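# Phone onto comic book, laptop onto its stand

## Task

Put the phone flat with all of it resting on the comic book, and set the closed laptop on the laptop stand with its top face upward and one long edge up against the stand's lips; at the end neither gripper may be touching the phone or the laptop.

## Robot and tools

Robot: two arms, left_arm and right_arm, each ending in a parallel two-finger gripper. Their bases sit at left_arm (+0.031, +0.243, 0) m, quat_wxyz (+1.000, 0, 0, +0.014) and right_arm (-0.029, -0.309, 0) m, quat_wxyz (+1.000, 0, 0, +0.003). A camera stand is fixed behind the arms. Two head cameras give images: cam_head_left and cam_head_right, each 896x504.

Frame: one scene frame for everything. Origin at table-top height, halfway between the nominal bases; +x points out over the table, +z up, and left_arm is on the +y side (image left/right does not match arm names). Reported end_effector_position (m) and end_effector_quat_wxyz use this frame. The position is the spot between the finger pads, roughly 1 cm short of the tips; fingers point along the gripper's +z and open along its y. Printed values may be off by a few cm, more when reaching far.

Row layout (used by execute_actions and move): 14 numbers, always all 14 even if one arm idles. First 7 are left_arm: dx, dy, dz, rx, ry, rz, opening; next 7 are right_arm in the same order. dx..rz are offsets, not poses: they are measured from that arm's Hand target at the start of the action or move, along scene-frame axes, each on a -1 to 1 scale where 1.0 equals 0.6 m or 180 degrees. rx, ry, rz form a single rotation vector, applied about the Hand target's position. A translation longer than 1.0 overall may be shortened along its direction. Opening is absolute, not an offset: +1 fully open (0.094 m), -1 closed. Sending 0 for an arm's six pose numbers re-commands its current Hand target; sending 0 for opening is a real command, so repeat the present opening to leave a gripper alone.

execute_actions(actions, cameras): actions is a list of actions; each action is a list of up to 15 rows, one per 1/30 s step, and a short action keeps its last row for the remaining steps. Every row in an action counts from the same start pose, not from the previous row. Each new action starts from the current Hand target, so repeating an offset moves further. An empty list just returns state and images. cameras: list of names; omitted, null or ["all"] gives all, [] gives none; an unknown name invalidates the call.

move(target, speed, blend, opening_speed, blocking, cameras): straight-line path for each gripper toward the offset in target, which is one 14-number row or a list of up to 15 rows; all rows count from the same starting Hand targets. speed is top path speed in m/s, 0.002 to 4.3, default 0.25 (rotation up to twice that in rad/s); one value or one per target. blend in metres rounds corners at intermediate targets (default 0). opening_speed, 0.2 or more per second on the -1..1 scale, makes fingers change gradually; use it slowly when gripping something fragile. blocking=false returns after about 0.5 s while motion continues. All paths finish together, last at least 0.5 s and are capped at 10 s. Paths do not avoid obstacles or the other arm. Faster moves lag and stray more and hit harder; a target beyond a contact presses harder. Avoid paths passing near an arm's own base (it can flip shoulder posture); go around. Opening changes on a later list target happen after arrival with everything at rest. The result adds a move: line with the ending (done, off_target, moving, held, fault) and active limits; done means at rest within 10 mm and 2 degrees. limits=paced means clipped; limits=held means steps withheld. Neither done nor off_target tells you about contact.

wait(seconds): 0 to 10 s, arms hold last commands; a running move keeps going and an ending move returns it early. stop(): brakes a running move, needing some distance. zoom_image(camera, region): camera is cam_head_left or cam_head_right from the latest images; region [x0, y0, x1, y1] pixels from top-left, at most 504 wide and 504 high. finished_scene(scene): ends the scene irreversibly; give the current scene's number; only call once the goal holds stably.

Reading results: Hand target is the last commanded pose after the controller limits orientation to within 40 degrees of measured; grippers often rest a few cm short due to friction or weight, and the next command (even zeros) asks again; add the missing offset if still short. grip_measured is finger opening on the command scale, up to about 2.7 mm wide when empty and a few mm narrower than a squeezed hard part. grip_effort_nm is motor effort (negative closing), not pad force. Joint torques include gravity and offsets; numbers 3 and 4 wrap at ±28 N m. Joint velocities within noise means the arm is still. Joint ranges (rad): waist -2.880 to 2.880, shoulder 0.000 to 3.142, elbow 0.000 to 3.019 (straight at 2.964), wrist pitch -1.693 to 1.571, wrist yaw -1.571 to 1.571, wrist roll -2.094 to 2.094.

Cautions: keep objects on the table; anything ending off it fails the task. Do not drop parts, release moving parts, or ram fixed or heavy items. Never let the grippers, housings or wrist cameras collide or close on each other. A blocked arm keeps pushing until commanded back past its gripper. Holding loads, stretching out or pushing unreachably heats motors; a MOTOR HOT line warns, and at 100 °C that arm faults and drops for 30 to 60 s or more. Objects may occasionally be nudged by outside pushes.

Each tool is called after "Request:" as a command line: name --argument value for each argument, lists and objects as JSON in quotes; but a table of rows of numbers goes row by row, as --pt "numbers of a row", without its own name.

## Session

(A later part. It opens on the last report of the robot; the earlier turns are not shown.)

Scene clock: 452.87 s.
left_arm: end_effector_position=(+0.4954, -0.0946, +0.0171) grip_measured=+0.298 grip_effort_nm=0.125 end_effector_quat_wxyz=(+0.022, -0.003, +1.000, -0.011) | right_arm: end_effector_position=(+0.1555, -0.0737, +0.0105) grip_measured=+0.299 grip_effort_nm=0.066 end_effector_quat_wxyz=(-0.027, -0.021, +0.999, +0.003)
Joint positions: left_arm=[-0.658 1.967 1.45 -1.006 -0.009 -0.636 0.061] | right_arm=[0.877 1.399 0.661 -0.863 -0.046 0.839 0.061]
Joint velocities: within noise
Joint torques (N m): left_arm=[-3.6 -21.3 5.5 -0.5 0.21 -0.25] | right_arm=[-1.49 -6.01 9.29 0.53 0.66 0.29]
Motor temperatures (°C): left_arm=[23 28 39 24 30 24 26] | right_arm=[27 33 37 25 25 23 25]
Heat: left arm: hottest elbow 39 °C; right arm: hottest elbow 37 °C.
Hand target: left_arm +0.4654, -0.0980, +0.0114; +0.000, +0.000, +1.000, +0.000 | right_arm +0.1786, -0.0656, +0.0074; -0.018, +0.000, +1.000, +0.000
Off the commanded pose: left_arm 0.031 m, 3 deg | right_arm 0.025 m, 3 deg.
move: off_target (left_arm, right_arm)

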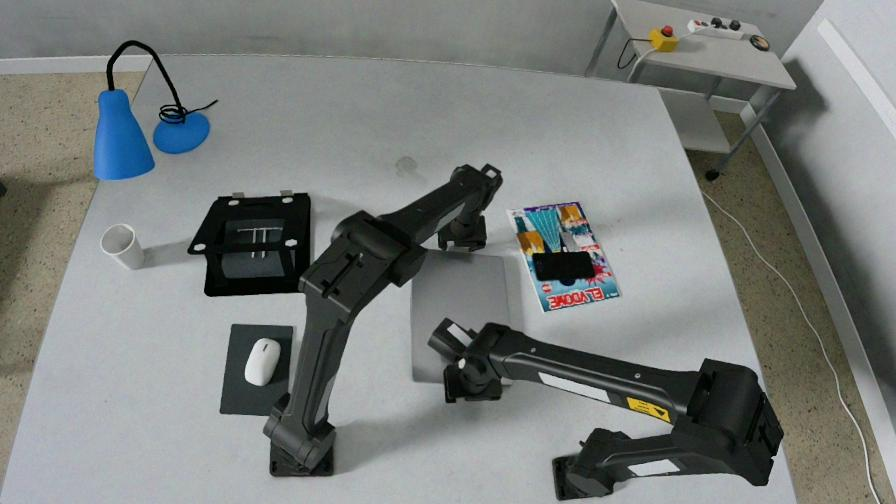

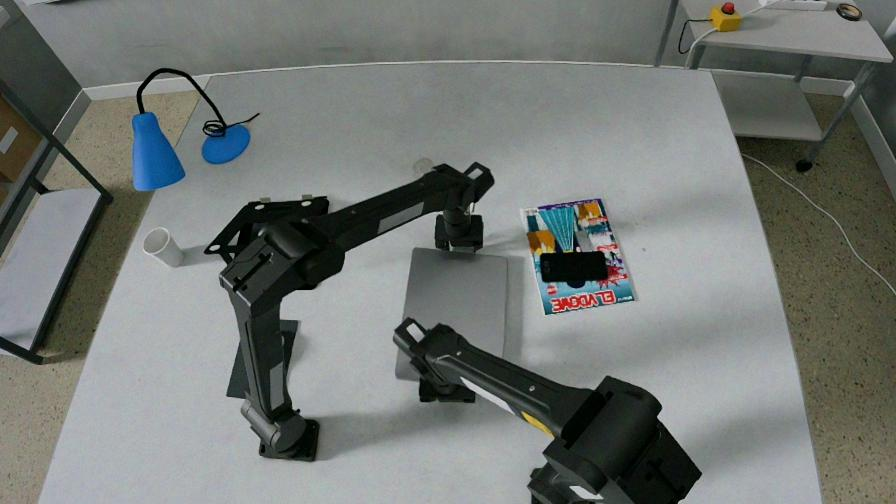

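Request:
move --pt "-0.11 0 0.0 0 0 0 0.3 0.11 -0.01 0 0 0 0 0.3" --pt "-0.11 0 0.06 0 0 0 0.3 0.11 -0.01 0.06 0 0 0 0.3" --speed '[0.05,0.04]'

Request:
zoom_image --camera "cam_head_right" --region '[360, 200, 560, 420]'

Scene clock: 458.20 s.
left_arm: end_effector_position=(+0.4056, -0.1019, +0.0440) grip_measured=+0.298 grip_effort_nm=0.125 end_effector_quat_wxyz=(+0.005, +0.005, +1.000, -0.002) | right_arm: end_effector_position=(+0.1991, -0.0952, +0.0222) grip_measured=+0.299 grip_effort_nm=0.032 end_effector_quat_wxyz=(-0.063, -0.028, +0.997, -0.027)
Joint positions: left_arm=[-0.773 1.805 1.282 -1.037 -0.004 -0.734 0.061] | right_arm=[0.728 1.475 0.775 -1.002 -0.04 0.674 0.061]
Joint velocities: within noise
Joint torques (N m): left_arm=[-1.49 -19.25 8.09 -0.25 0.06 -0.08] | right_arm=[-1.55 -11.58 12.19 0.55 0.57 0.46]
Motor temperatures (°C): left_arm=[23 28 38 24 30 24 26] | right_arm=[27 33 37 25 26 23 25]
Heat: left arm: hottest elbow 38 °C; right arm: hottest elbow 37 °C.
Hand target: left_arm +0.3993, -0.0979, +0.0473; +0.000, +0.000, +1.000, +0.001 | right_arm +0.2446, -0.0716, +0.0433; -0.018, +0.000, +1.000, +0.000
Off the commanded pose: left_arm 0.008 m, 1 deg | right_arm 0.055 m, 7 deg.
move: off_target (right_arm)

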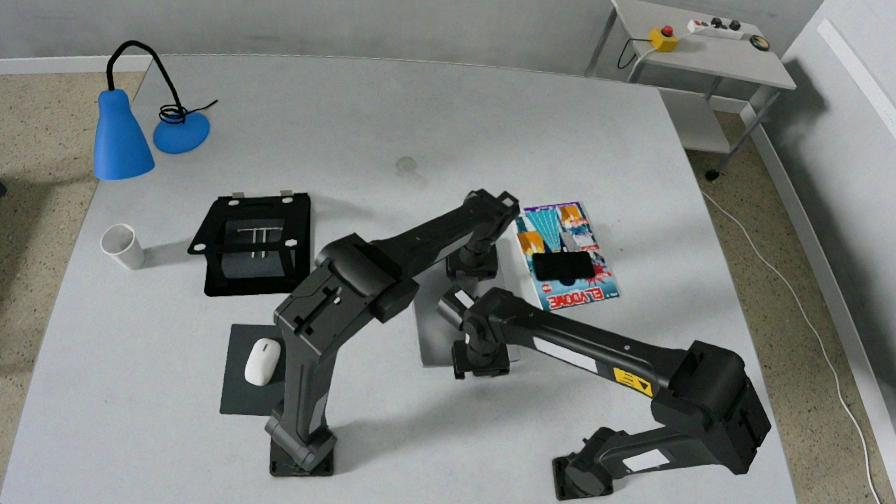

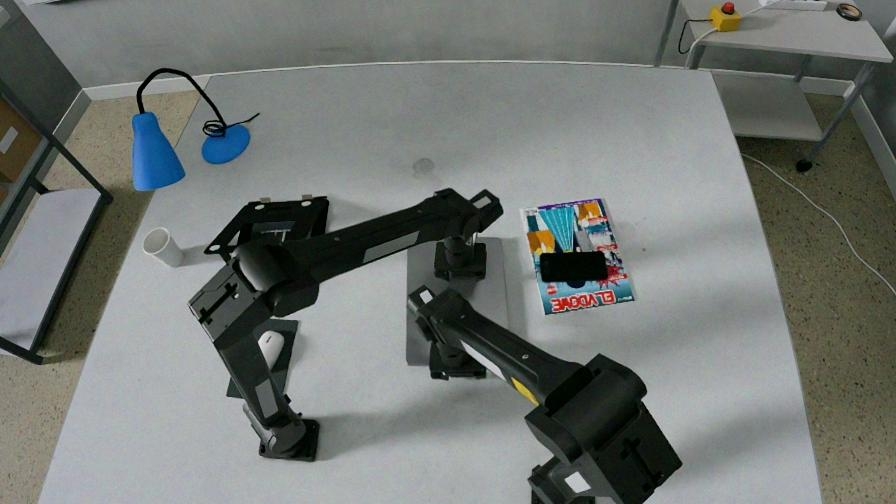

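Scaled by 2.291.

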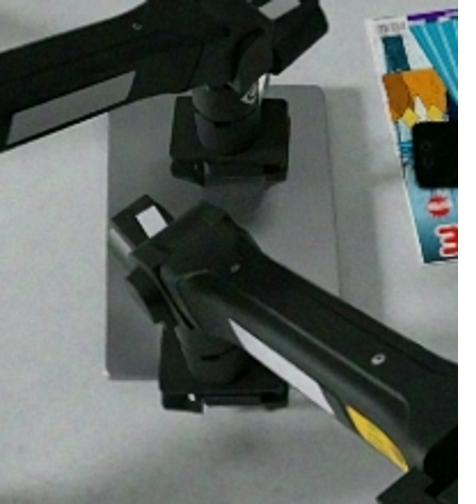

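Request:
move --pt "0 0 0.1 0 0 0 0.3 -0.02 0 0.12 0 0 0 0.3" --pt "0.0 0.35 0.15 0 0 0 -1 -0.1 -0.25 0.12 0 0 0 -1" --speed '[0.1,0.25]'

Scene clock: 480.17 s.
left_arm: end_effector_position=(+0.4044, +0.1065, +0.1346) grip_measured=-0.979 grip_effort_nm=-0.940 end_effector_quat_wxyz=(+0.002, +0.001, +1.000, +0.001) | right_arm: end_effector_position=(+0.1901, -0.2163, +0.1175) grip_measured=-0.990 grip_effort_nm=-0.471 end_effector_quat_wxyz=(-0.012, -0.003, +1.000, +0.002)
Joint positions: left_arm=[-0.378 1.437 1.084 -1.214 -0.003 -0.348 0.001] | right_arm=[0.39 1.021 0.692 -1.263 -0.012 0.388 0]
Joint velocities: within noise
Joint torques (N m): left_arm=[-1.03 -14.51 8.95 -0.24 0.04 0.07] | right_arm=[-0.32 -6.89 6.9 -0.25 -0.02 0.1]
Motor temperatures (°C): left_arm=[23 27 36 24 29 24 26] | right_arm=[27 33 38 25 26 23 25]
Heat: left arm: hottest elbow 36 °C; right arm: hottest elbow 38 °C.
Hand target: left_arm +0.3994, +0.1120, +0.1373; +0.000, +0.000, +1.000, +0.000 | right_arm +0.1846, -0.2216, +0.1153; -0.018, +0.000, +1.000, +0.000
Off the commanded pose: left_arm 0.008 m, 0 deg | right_arm 0.008 m, 1 deg.
move: done

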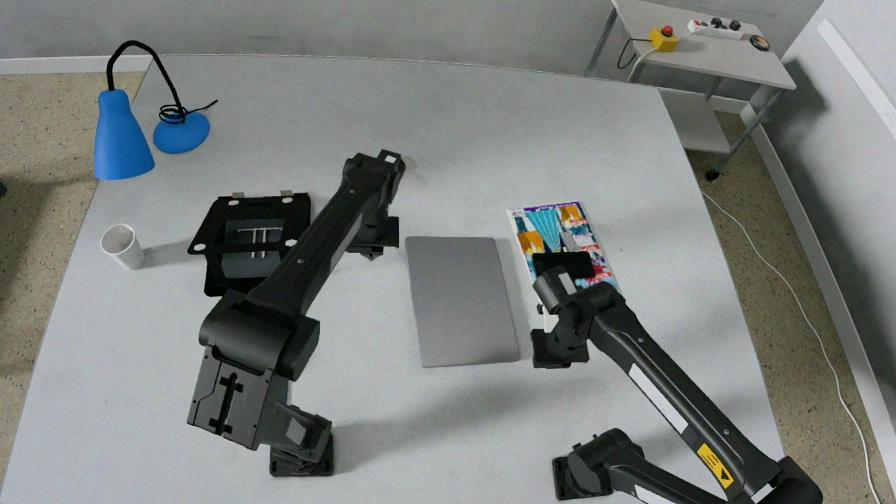

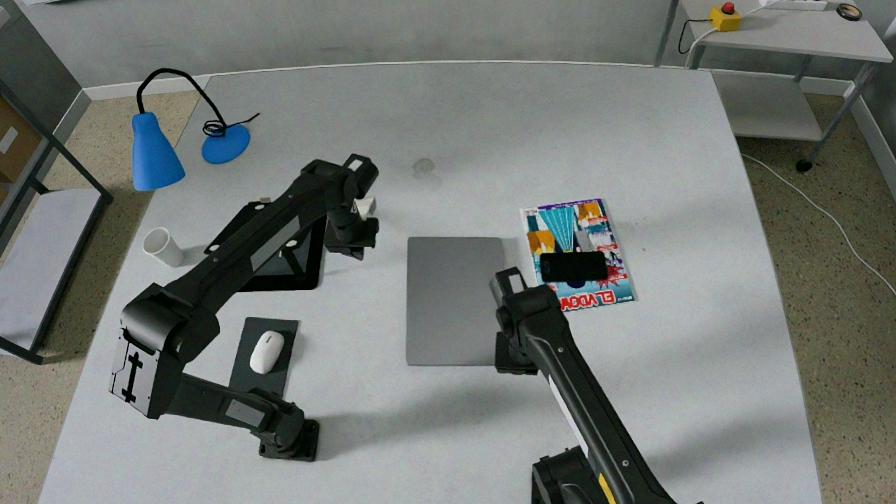

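Request:
zoom_image --camera "cam_head_left" --region '[400, 325, 470, 385]'

Request:
zoom_image --camera "cam_head_left" --region '[395, 225, 530, 380]'

Request:
zoom_image --camera "cam_head_right" --region '[395, 320, 475, 380]'

Scaled by 7.200.

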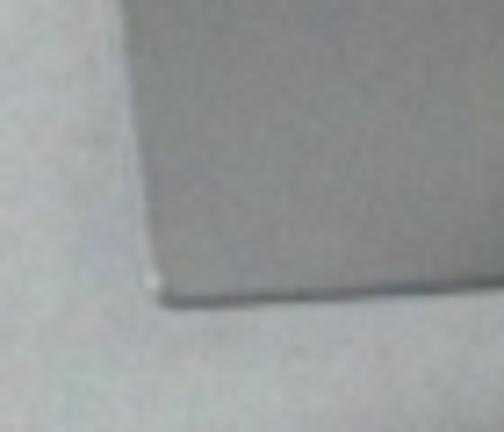

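Scaled by 3.252.

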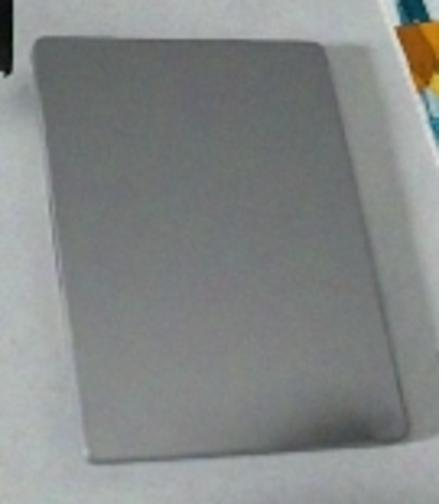

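Scaled by 6.300.

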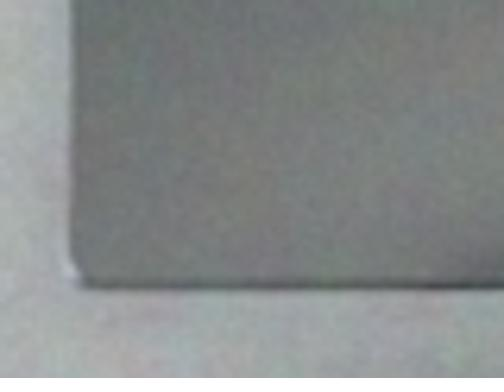

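Request:
move --pt "-0.065 -0.06 -0.1 -0.211 -0.0874 0.2398 0.35 0.28 -0.03 0 0 0 0 -1" --pt "-0.065 -0.085 -0.18 -0.211 -0.0874 0.2398 0.35 0.28 -0.03 -0.175 0 0 0 -1" --pt "-0.065 -0.1 -0.192 -0.211 -0.0874 0.2398 0.35 0.28 0.045 -0.175 0 0 0 -1" --speed '[0.2,0.12,0.05]'

Request:
zoom_image --camera "cam_head_left" --region '[370, 250, 450, 340]'

Request:
zoom_image --camera "cam_head_right" --region '[360, 250, 440, 340]'

Scene clock: 499.37 s.
left_arm: end_effector_position=(+0.3665, +0.0562, +0.0313) grip_measured=+0.348 grip_effort_nm=0.129 end_effector_quat_wxyz=(+0.139, -0.361, +0.865, -0.321) | right_arm: end_effector_position=(+0.3454, -0.2014, +0.0140) grip_measured=-0.991 grip_effort_nm=-0.491 end_effector_quat_wxyz=(-0.019, +0.001, +1.000, +0.000)
Joint positions: left_arm=[-0.428 1.295 0.421 -0.017 0.237 -1.274 0.063] | right_arm=[0.272 1.612 0.917 -0.914 -0.01 0.28 0]
Joint velocities: within noise
Joint torques (N m): left_arm=[-2.61 -6.83 7.06 1.8 -0.07 -0.02] | right_arm=[1.32 -12.51 7.68 0.32 -0.02 0.25]
Motor temperatures (°C): left_arm=[23 27 36 24 29 24 27] | right_arm=[27 33 38 25 25 23 25]
Heat: left arm: hottest elbow 36 °C; right arm: hottest elbow 38 °C.
Hand target: left_arm +0.3602, +0.0520, +0.0220; +0.131, -0.359, +0.868, -0.316 | right_arm +0.3525, -0.1945, +0.0104; -0.018, +0.000, +1.000, +0.001
Off the commanded pose: left_arm 0.012 m, 1 deg | right_arm 0.011 m, 0 deg.
move: off_target (left_arm, right_arm)

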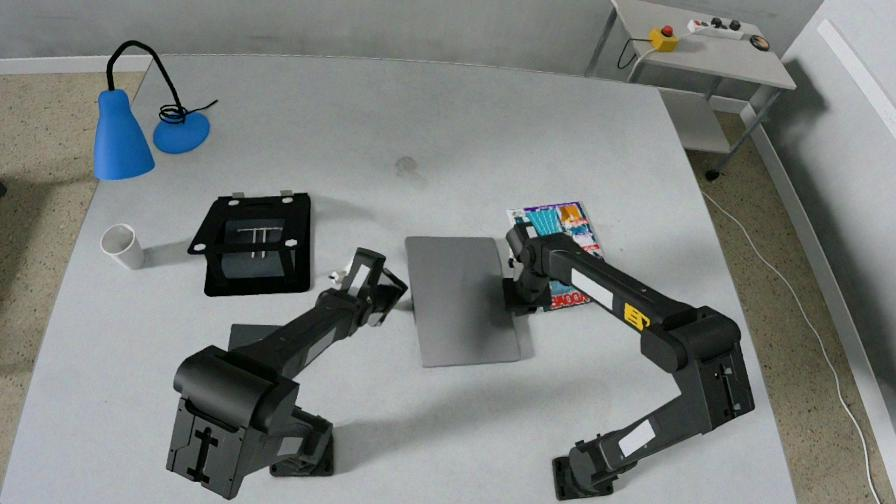

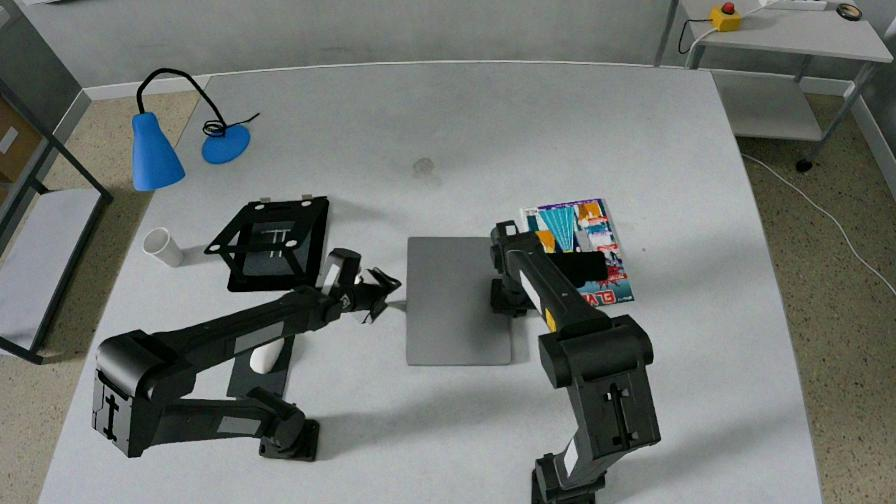

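Scaled by 5.600.

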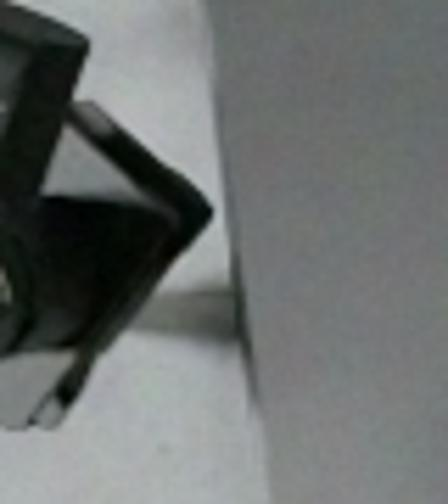

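Scaled by 5.600.

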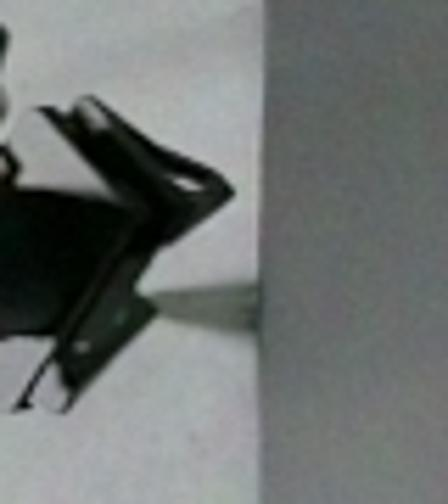

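Request:
move --pt "0 0.02 0.03 0 0 0 1 0 0 0 0 0 0 -1" --pt "0.02 -0.02 0.025 0 0 0 1 0 0 0 0 0 0 -1" --pt "0.03 -0.075 0.025 0 0 0 1 0 0 0 0 0 0 -1" --speed '[0.1,0.1,0.05]'

Request:
zoom_image --camera "cam_head_left" --region '[370, 250, 450, 340]'

Request:
zoom_image --camera "cam_head_right" --region '[360, 250, 440, 340]'

Scene clock: 515.33 s.
left_arm: end_effector_position=(+0.3732, +0.0208, +0.0404) grip_measured=+0.998 grip_effort_nm=0.154 end_effector_quat_wxyz=(+0.138, -0.363, +0.866, -0.316) | right_arm: end_effector_position=(+0.3454, -0.2014, +0.0140) grip_measured=-0.991 grip_effort_nm=-0.496 end_effector_quat_wxyz=(-0.019, +0.002, +1.000, +0.000)
Joint positions: left_arm=[-0.532 1.326 0.487 -0.046 0.165 -1.356 0.094] | right_arm=[0.272 1.612 0.917 -0.914 -0.01 0.281 0]
Joint velocities: within noise
Joint torques (N m): left_arm=[-2.84 -5.83 10.78 1.58 0.03 -0.11] | right_arm=[1.38 -12.51 7.69 0.34 -0.02 0.22]
Motor temperatures (°C): left_arm=[23 27 35 24 29 24 27] | right_arm=[27 32 38 25 25 23 25]
Heat: left arm: hottest elbow 35 °C; right arm: hottest elbow 38 °C.
Hand target: left_arm +0.3783, +0.0071, +0.0370; +0.131, -0.359, +0.868, -0.316 | right_arm +0.3525, -0.1945, +0.0104; -0.018, +0.000, +1.000, +0.001
Off the commanded pose: left_arm 0.015 m, 1 deg | right_arm 0.011 m, 0 deg.
move: off_target (left_arm, right_arm)

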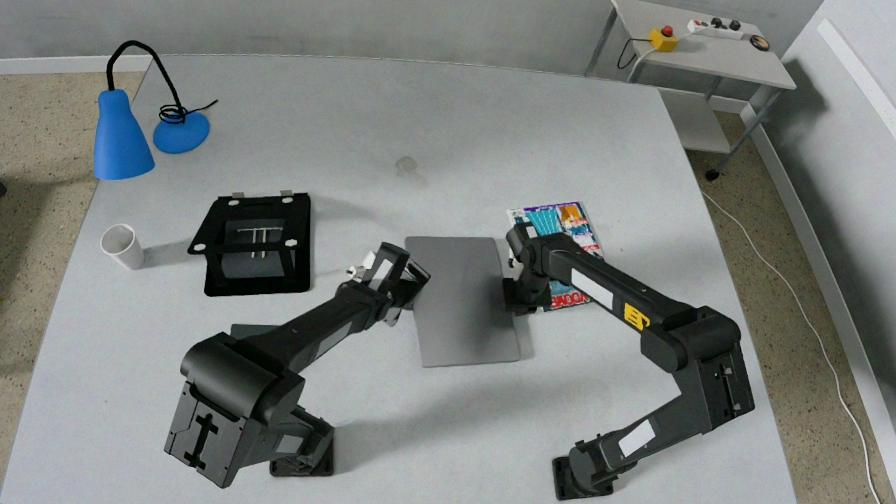

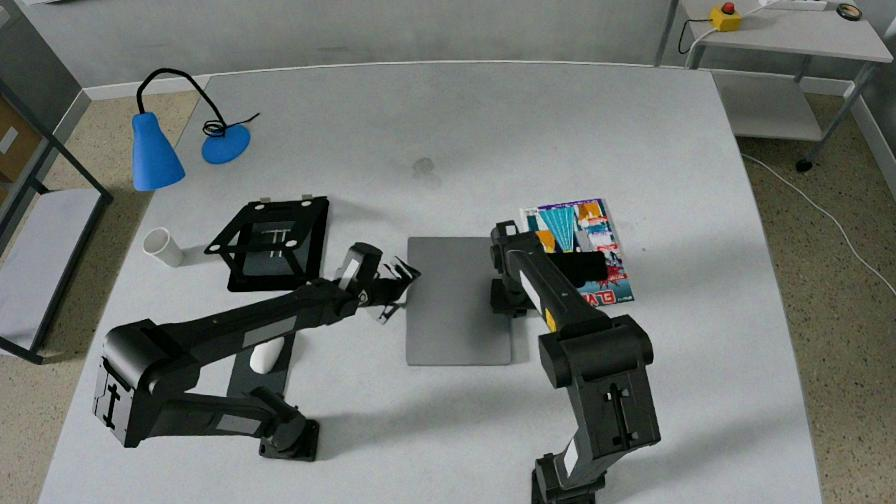

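Scaled by 5.600.

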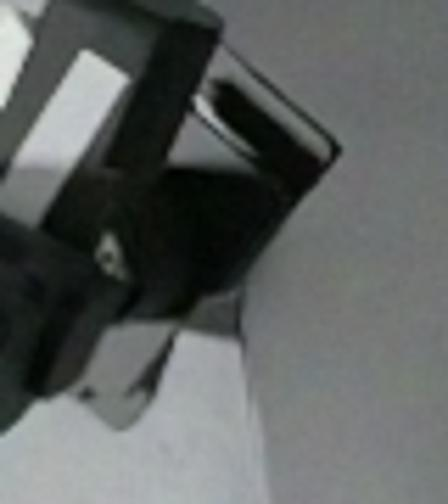

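Scaled by 5.600.

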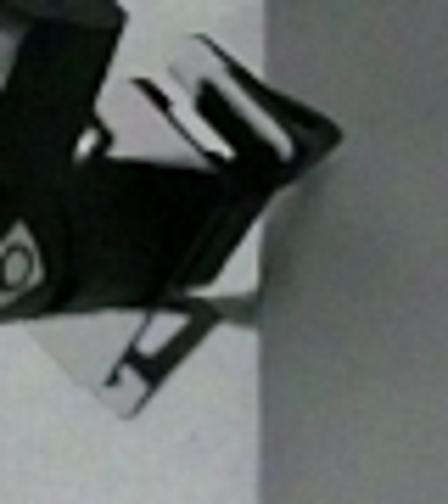

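Request:
move --pt "0.0 -0.07 -0.01 0 0 0 1 0 0.02 0 0 0 0 -1" --speed '[0.05]'

Request:
zoom_image --camera "cam_head_left" --region '[370, 250, 450, 340]'

Request:
zoom_image --camera "cam_head_right" --region '[360, 250, 440, 340]'

Scene clock: 519.33 s.
left_arm: end_effector_position=(+0.3767, -0.0099, +0.0407) grip_measured=+0.998 grip_effort_nm=0.149 end_effector_quat_wxyz=(+0.150, -0.362, +0.865, -0.314) | right_arm: end_effector_position=(+0.3420, -0.1926, +0.0117) grip_measured=-0.991 grip_effort_nm=-0.496 end_effector_quat_wxyz=(-0.022, +0.003, +1.000, -0.002)
Joint positions: left_arm=[-0.623 1.375 0.527 -0.017 0.088 -1.42 0.094] | right_arm=[0.297 1.618 0.917 -0.914 -0.01 0.307 0]
Joint velocities: within noise
Joint torques (N m): left_arm=[-5.19 -4.95 11.58 1.68 0.32 -0.26] | right_arm=[1.61 -12.4 8.36 0.27 -0.04 0.23]
Motor temperatures (°C): left_arm=[23 27 35 24 28 24 27] | right_arm=[27 32 38 25 25 23 25]
Heat: left arm: hottest elbow 35 °C; right arm: hottest elbow 38 °C.
Hand target: left_arm +0.3783, -0.0349, +0.0311; +0.131, -0.360, +0.868, -0.316 | right_arm +0.3526, -0.1826, +0.0104; -0.018, +0.000, +1.000, +0.000
Off the commanded pose: left_arm 0.027 m, 2 deg | right_arm 0.015 m, 1 deg.
move: off_target (left_arm, right_arm)

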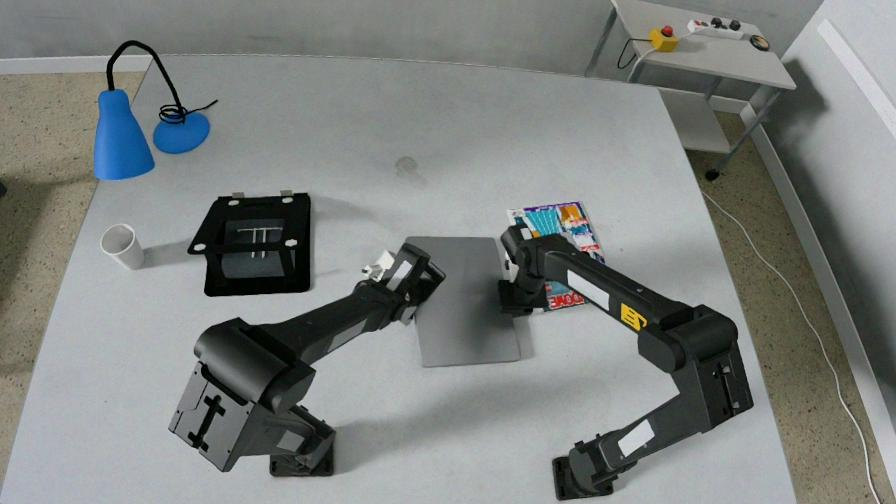

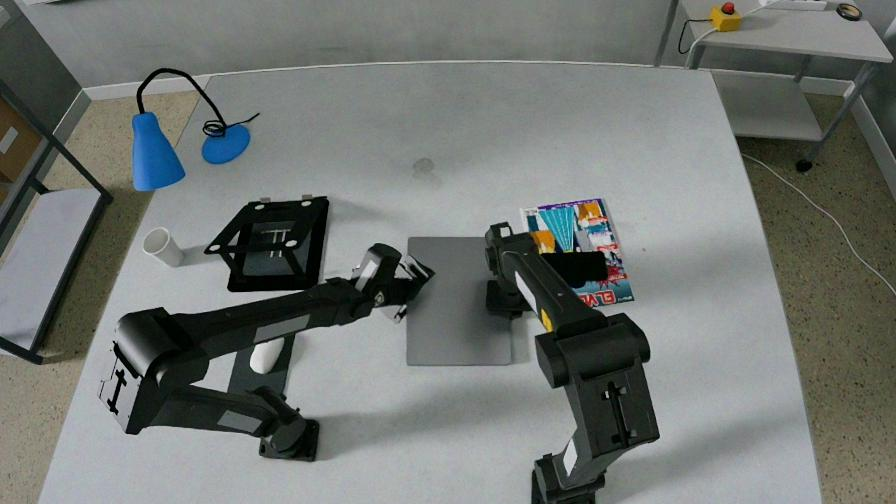

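Scaled by 5.600.

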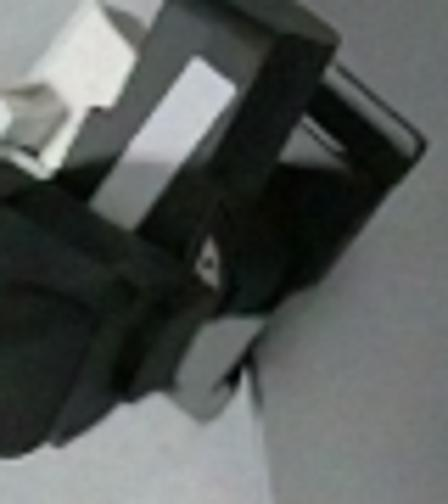

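Scaled by 5.600.

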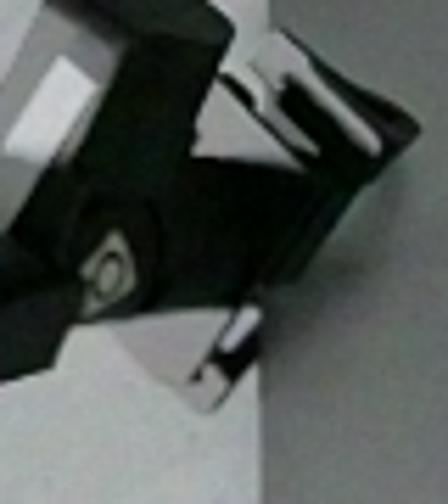

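Request:
move --pt "0.0 -0.01 0.02 0 0 0 -0.95 0 -0.0 0 0 0 0 -1" --speed '[0.05]' --opening_speed 0.5

Request:
zoom_image --camera "cam_head_left" --region '[370, 250, 450, 340]'

Request:
zoom_image --camera "cam_head_right" --region '[360, 250, 440, 340]'

Scene clock: 528.20 s.
left_arm: end_effector_position=(+0.3709, -0.0070, +0.0317) grip_measured=+0.114 grip_effort_nm=-1.004 end_effector_quat_wxyz=(+0.150, -0.349, +0.878, -0.291) | right_arm: end_effector_position=(+0.3436, -0.1977, +0.0118) grip_measured=-0.991 grip_effort_nm=-0.481 end_effector_quat_wxyz=(-0.018, +0.004, +1.000, -0.015)
Joint positions: left_arm=[-0.633 1.385 0.53 -0.051 0.069 -1.384 0.052] | right_arm=[0.295 1.618 0.917 -0.914 0.017 0.308 0]
Joint velocities: within noise
Joint torques (N m): left_arm=[-4.66 -8.35 13.2 1.25 0.8 -0.72] | right_arm=[1.67 -12.45 8.36 0.24 -0.95 0.23]
Motor temperatures (°C): left_arm=[23 26 36 24 29 24 27] | right_arm=[27 32 39 25 25 23 26]
Heat: left arm: hottest elbow 36 °C; right arm: hottest elbow 39 °C.
Hand target: left_arm +0.3783, -0.0409, +0.0431; +0.131, -0.359, +0.868, -0.316 | right_arm +0.3525, -0.1825, +0.0104; -0.018, +0.000, +1.000, +0.000
Off the commanded pose: left_arm 0.037 m, 4 deg | right_arm 0.018 m, 2 deg.
move: off_target (left_arm, right_arm)

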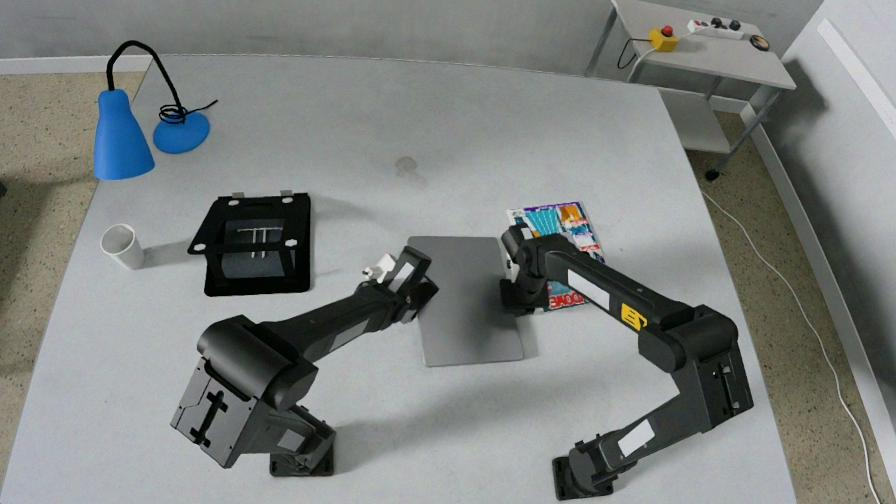

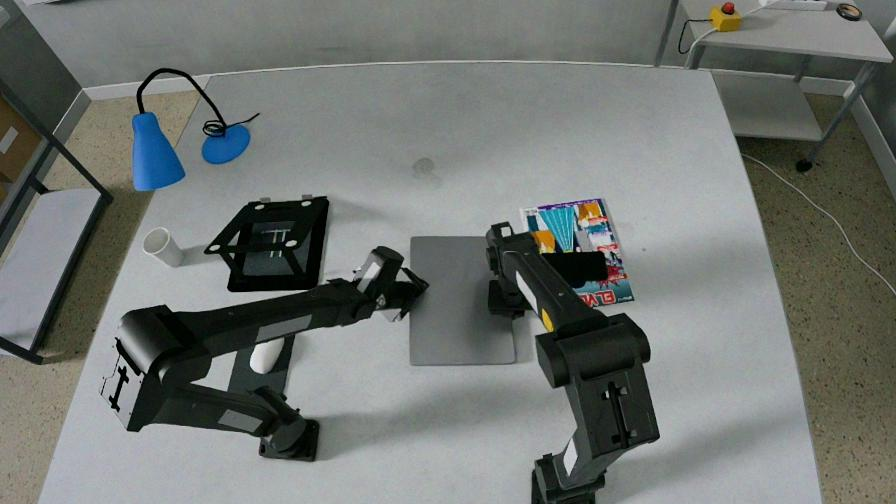

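Scaled by 5.600.

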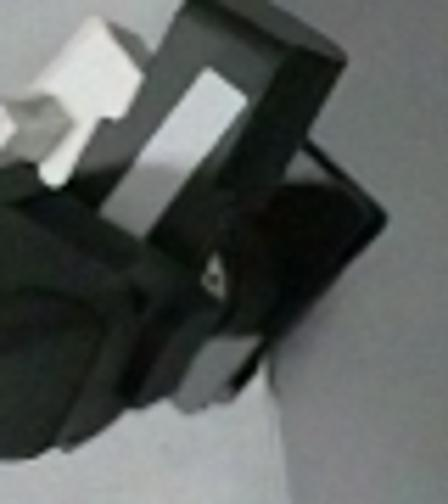

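Scaled by 5.600.

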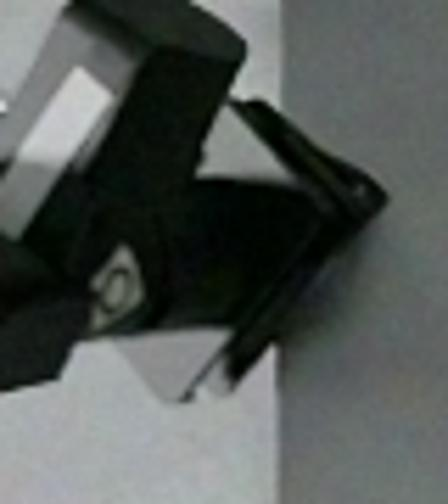

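Request:
move --pt "0.0 0.05 0.1 0 0 0 -0.95 0 -0.02 0.0 0 0 0 -1" --speed '[0.04]'

Request:
zoom_image --camera "cam_head_left" --region '[380, 220, 540, 380]'

Request:
zoom_image --camera "cam_head_right" --region '[360, 220, 540, 380]'

Scene clock: 534.43 s.
left_arm: end_effector_position=(+0.3476, -0.0008, +0.0668) grip_measured=-0.292 grip_effort_nm=-0.960 end_effector_quat_wxyz=(+0.117, -0.334, +0.890, -0.289) | right_arm: end_effector_position=(+0.3438, -0.1993, +0.0117) grip_measured=-0.991 grip_effort_nm=-0.476 end_effector_quat_wxyz=(-0.021, +0.001, +1.000, -0.008)
Joint positions: left_arm=[-0.624 1.234 0.544 -0.259 0.136 -1.356 0.033] | right_arm=[0.284 1.618 0.917 -0.915 0.002 0.293 0]
Joint velocities: within noise
Joint torques (N m): left_arm=[0.26 -9.93 16.14 0.57 0.02 -0.44] | right_arm=[0.56 -13.04 7.66 0.29 -0.42 0.11]
Motor temperatures (°C): left_arm=[23 26 36 24 29 24 27] | right_arm=[27 33 39 25 25 23 26]
Heat: left arm: hottest elbow 36 °C; right arm: hottest elbow 39 °C.
Hand target: left_arm +0.3784, -0.0110, +0.1032; +0.131, -0.360, +0.868, -0.316 | right_arm +0.3525, -0.1945, +0.0104; -0.018, +0.000, +1.000, +0.000
Off the commanded pose: left_arm 0.049 m, 5 deg | right_arm 0.010 m, 1 deg.
move: off_target (left_arm)

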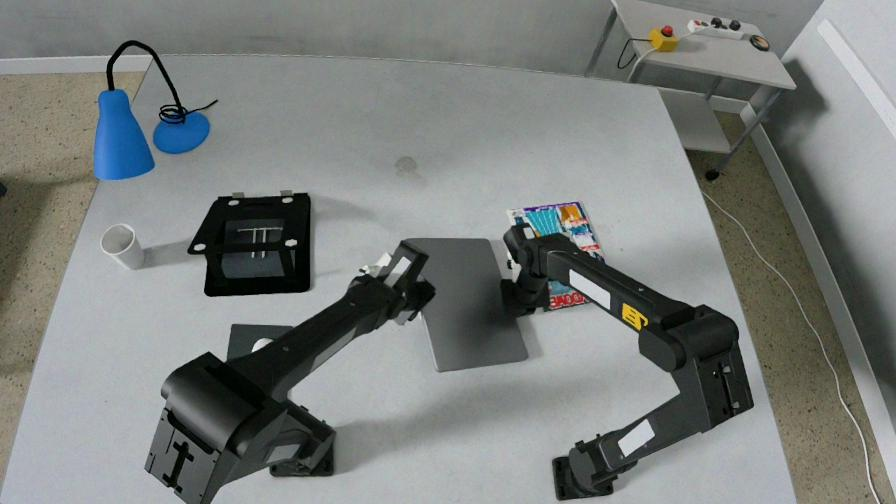

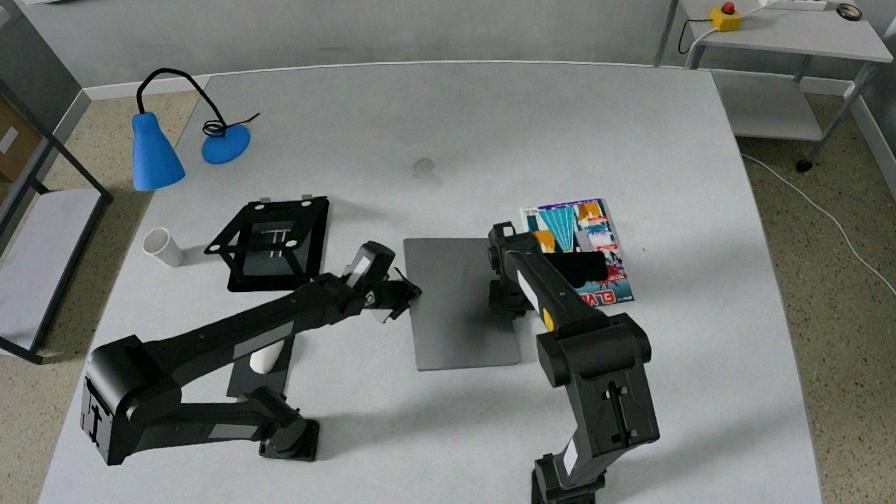

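Scaled by 3.150.

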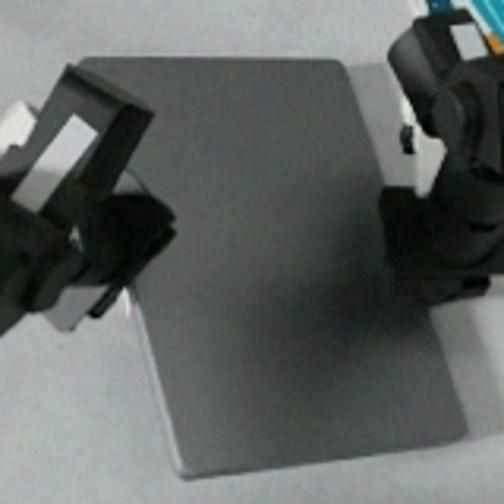

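Scaled by 2.800.

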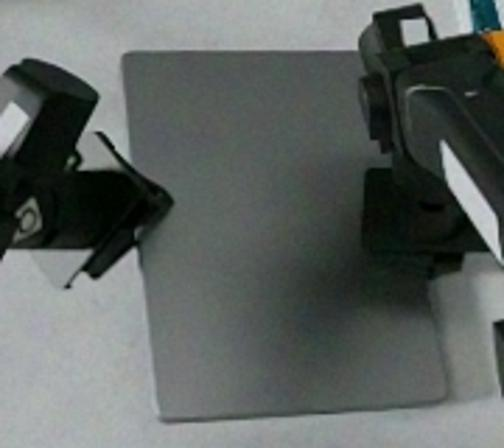

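Request:
move --pt "0.0 0.0 0.07 -0.098 -0.098 0 -0.95 -0.1 -0.08 0.0 0 0 0 -1" --pt "0.0 0.0 0.07 -0.14 -0.14 0 -0.95 -0.2 -0.08 0.15 0 0 0 -1" --speed '[0.06,0.15]'

Request:
zoom_image --camera "cam_head_left" --region '[380, 220, 540, 380]'

Request:
zoom_image --camera "cam_head_right" --region '[360, 220, 540, 380]'

Scene clock: 544.43 s.
left_arm: end_effector_position=(+0.3521, -0.0079, +0.0966) grip_measured=-0.630 grip_effort_nm=-1.004 end_effector_quat_wxyz=(+0.204, -0.293, +0.781, -0.512) | right_arm: end_effector_position=(+0.2370, -0.2455, +0.0990) grip_measured=-0.991 grip_effort_nm=-0.491 end_effector_quat_wxyz=(-0.016, +0.002, +1.000, +0.000)
Joint positions: left_arm=[-0.581 1.259 0.281 0.561 0.257 -1.439 0.017] | right_arm=[0.227 1.162 0.735 -1.175 -0.008 0.237 0]
Joint velocities: within noise
Joint torques (N m): left_arm=[-0.21 -10.4 10.58 5.09 -0.15 -0.56] | right_arm=[1.44 -8.7 7.28 -0.28 -0.02 0.27]
Motor temperatures (°C): left_arm=[23 26 38 24 29 24 27] | right_arm=[27 33 38 25 25 23 26]
Heat: left arm: hottest elbow 38 °C; right arm: hottest elbow 38 °C.
Hand target: left_arm +0.3784, -0.0110, +0.1451; +0.235, -0.302, +0.730, -0.567 | right_arm +0.2327, -0.2426, +0.1004; -0.018, +0.000, +1.000, +0.000
Off the commanded pose: left_arm 0.055 m, 9 deg | right_arm 0.006 m, 0 deg.
move: off_target (left_arm)

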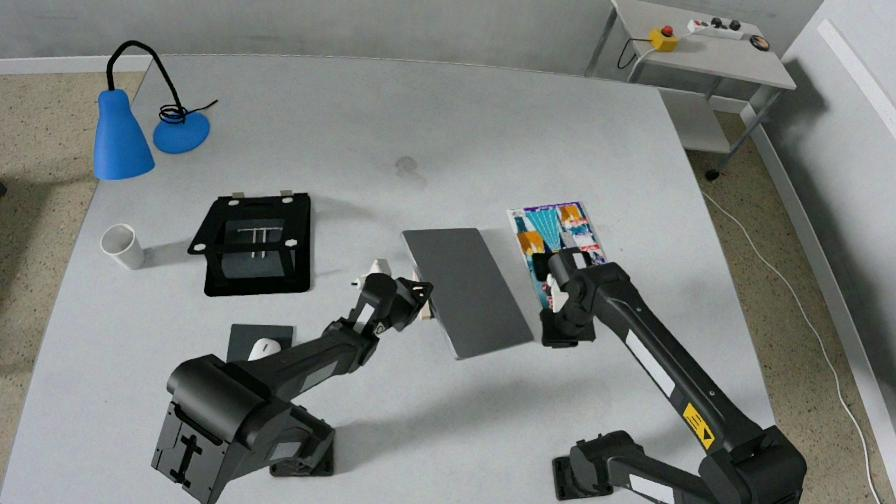

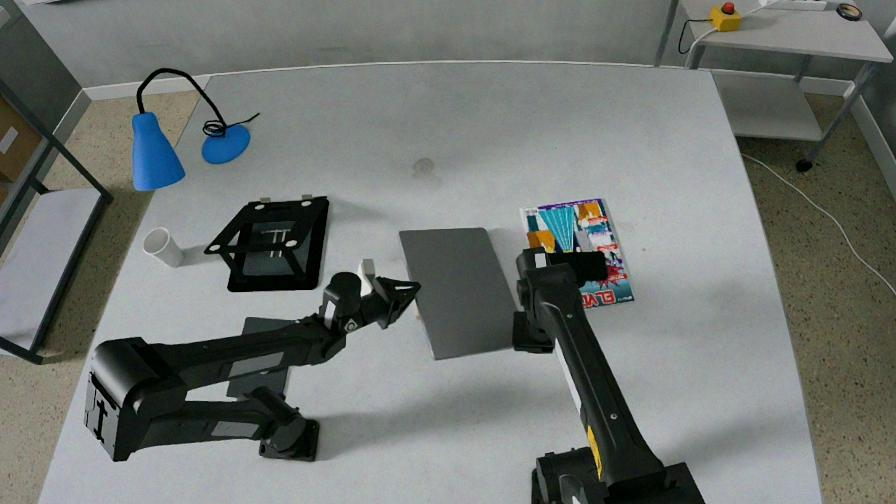

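Scaled by 3.150.

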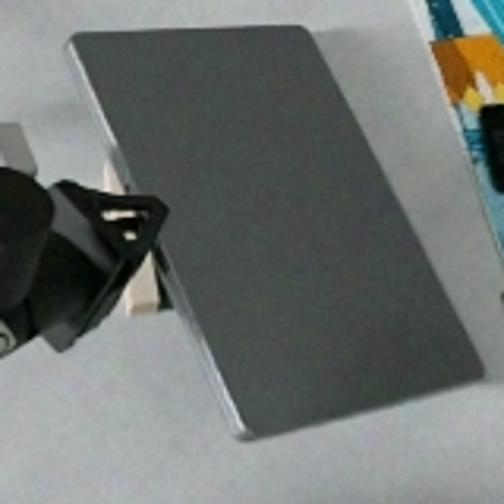

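Scaled by 2.800.

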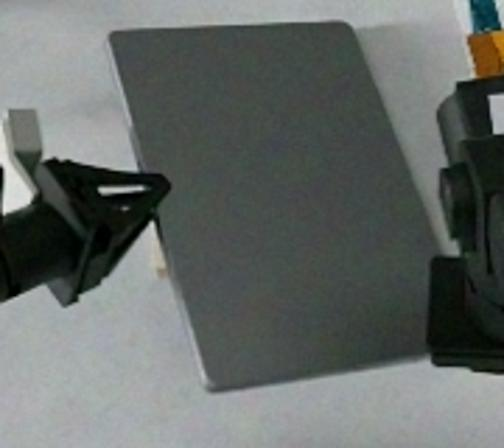

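Request:
move --pt "0.0 0.05 0.25 0 0 0 -0.95 0.0 0.0 0.0 0 0 0 -1" --speed '[0.1]'

Request:
zoom_image --camera "cam_head_left" --region '[380, 200, 580, 400]'

Scene clock: 562.80 s.
left_arm: end_effector_position=(+0.3195, +0.0426, +0.1532) grip_measured=-0.635 grip_effort_nm=-1.009 end_effector_quat_wxyz=(+0.164, -0.335, +0.800, -0.469) | right_arm: end_effector_position=(+0.2369, -0.2455, +0.0990) grip_measured=-0.991 grip_effort_nm=-0.486 end_effector_quat_wxyz=(-0.016, +0.002, +1.000, +0.000)
Joint positions: left_arm=[-0.467 0.782 0.337 -0.122 0.341 -1.42 0.017] | right_arm=[0.227 1.162 0.735 -1.176 -0.008 0.238 0]
Joint velocities: within noise
Joint torques (N m): left_arm=[0.32 -8.94 27.86 3.54 0.81 -0.39] | right_arm=[1.44 -8.76 7.28 -0.25 -0.02 0.23]
Motor temperatures (°C): left_arm=[23 26 39 25 28 24 28] | right_arm=[27 33 37 25 25 23 26]
Heat: left arm: hottest elbow 39 °C; right arm: hottest elbow 37 °C.
Hand target: left_arm +0.3783, +0.0190, +0.2950; +0.235, -0.302, +0.730, -0.567 | right_arm +0.2326, -0.2425, +0.1004; -0.018, +0.000, +1.000, +0.000
Off the commanded pose: left_arm 0.155 m, 16 deg | right_arm 0.005 m, 0 deg.
move: off_target (left_arm)

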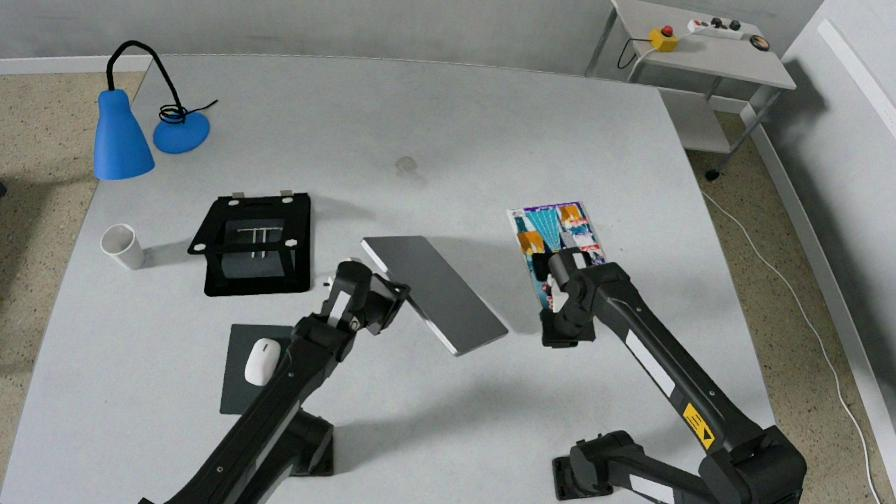

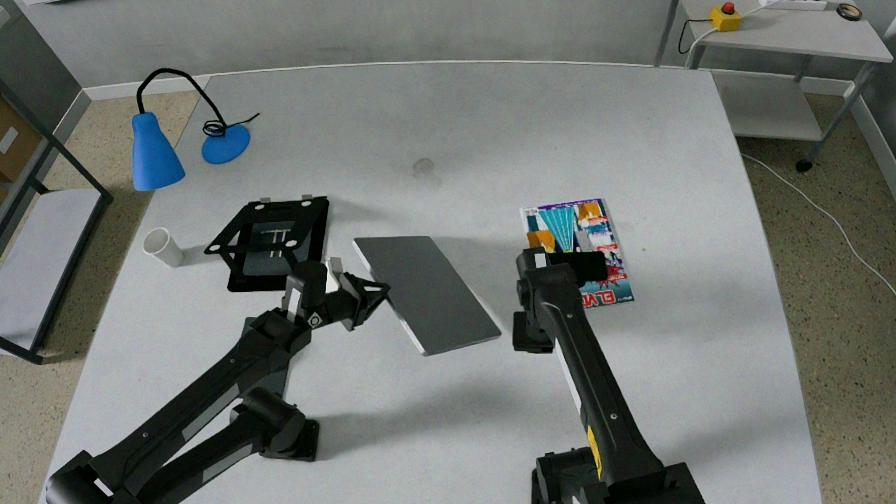

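Scaled by 2.520.

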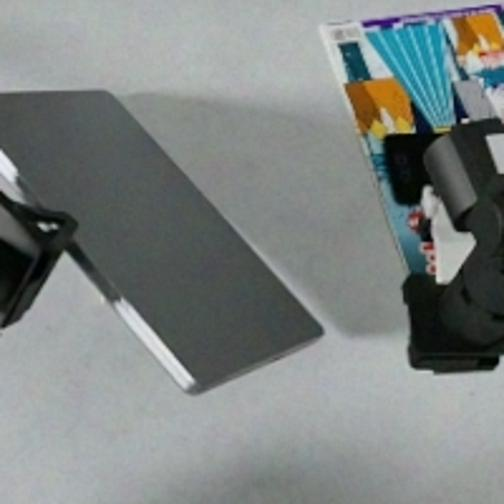

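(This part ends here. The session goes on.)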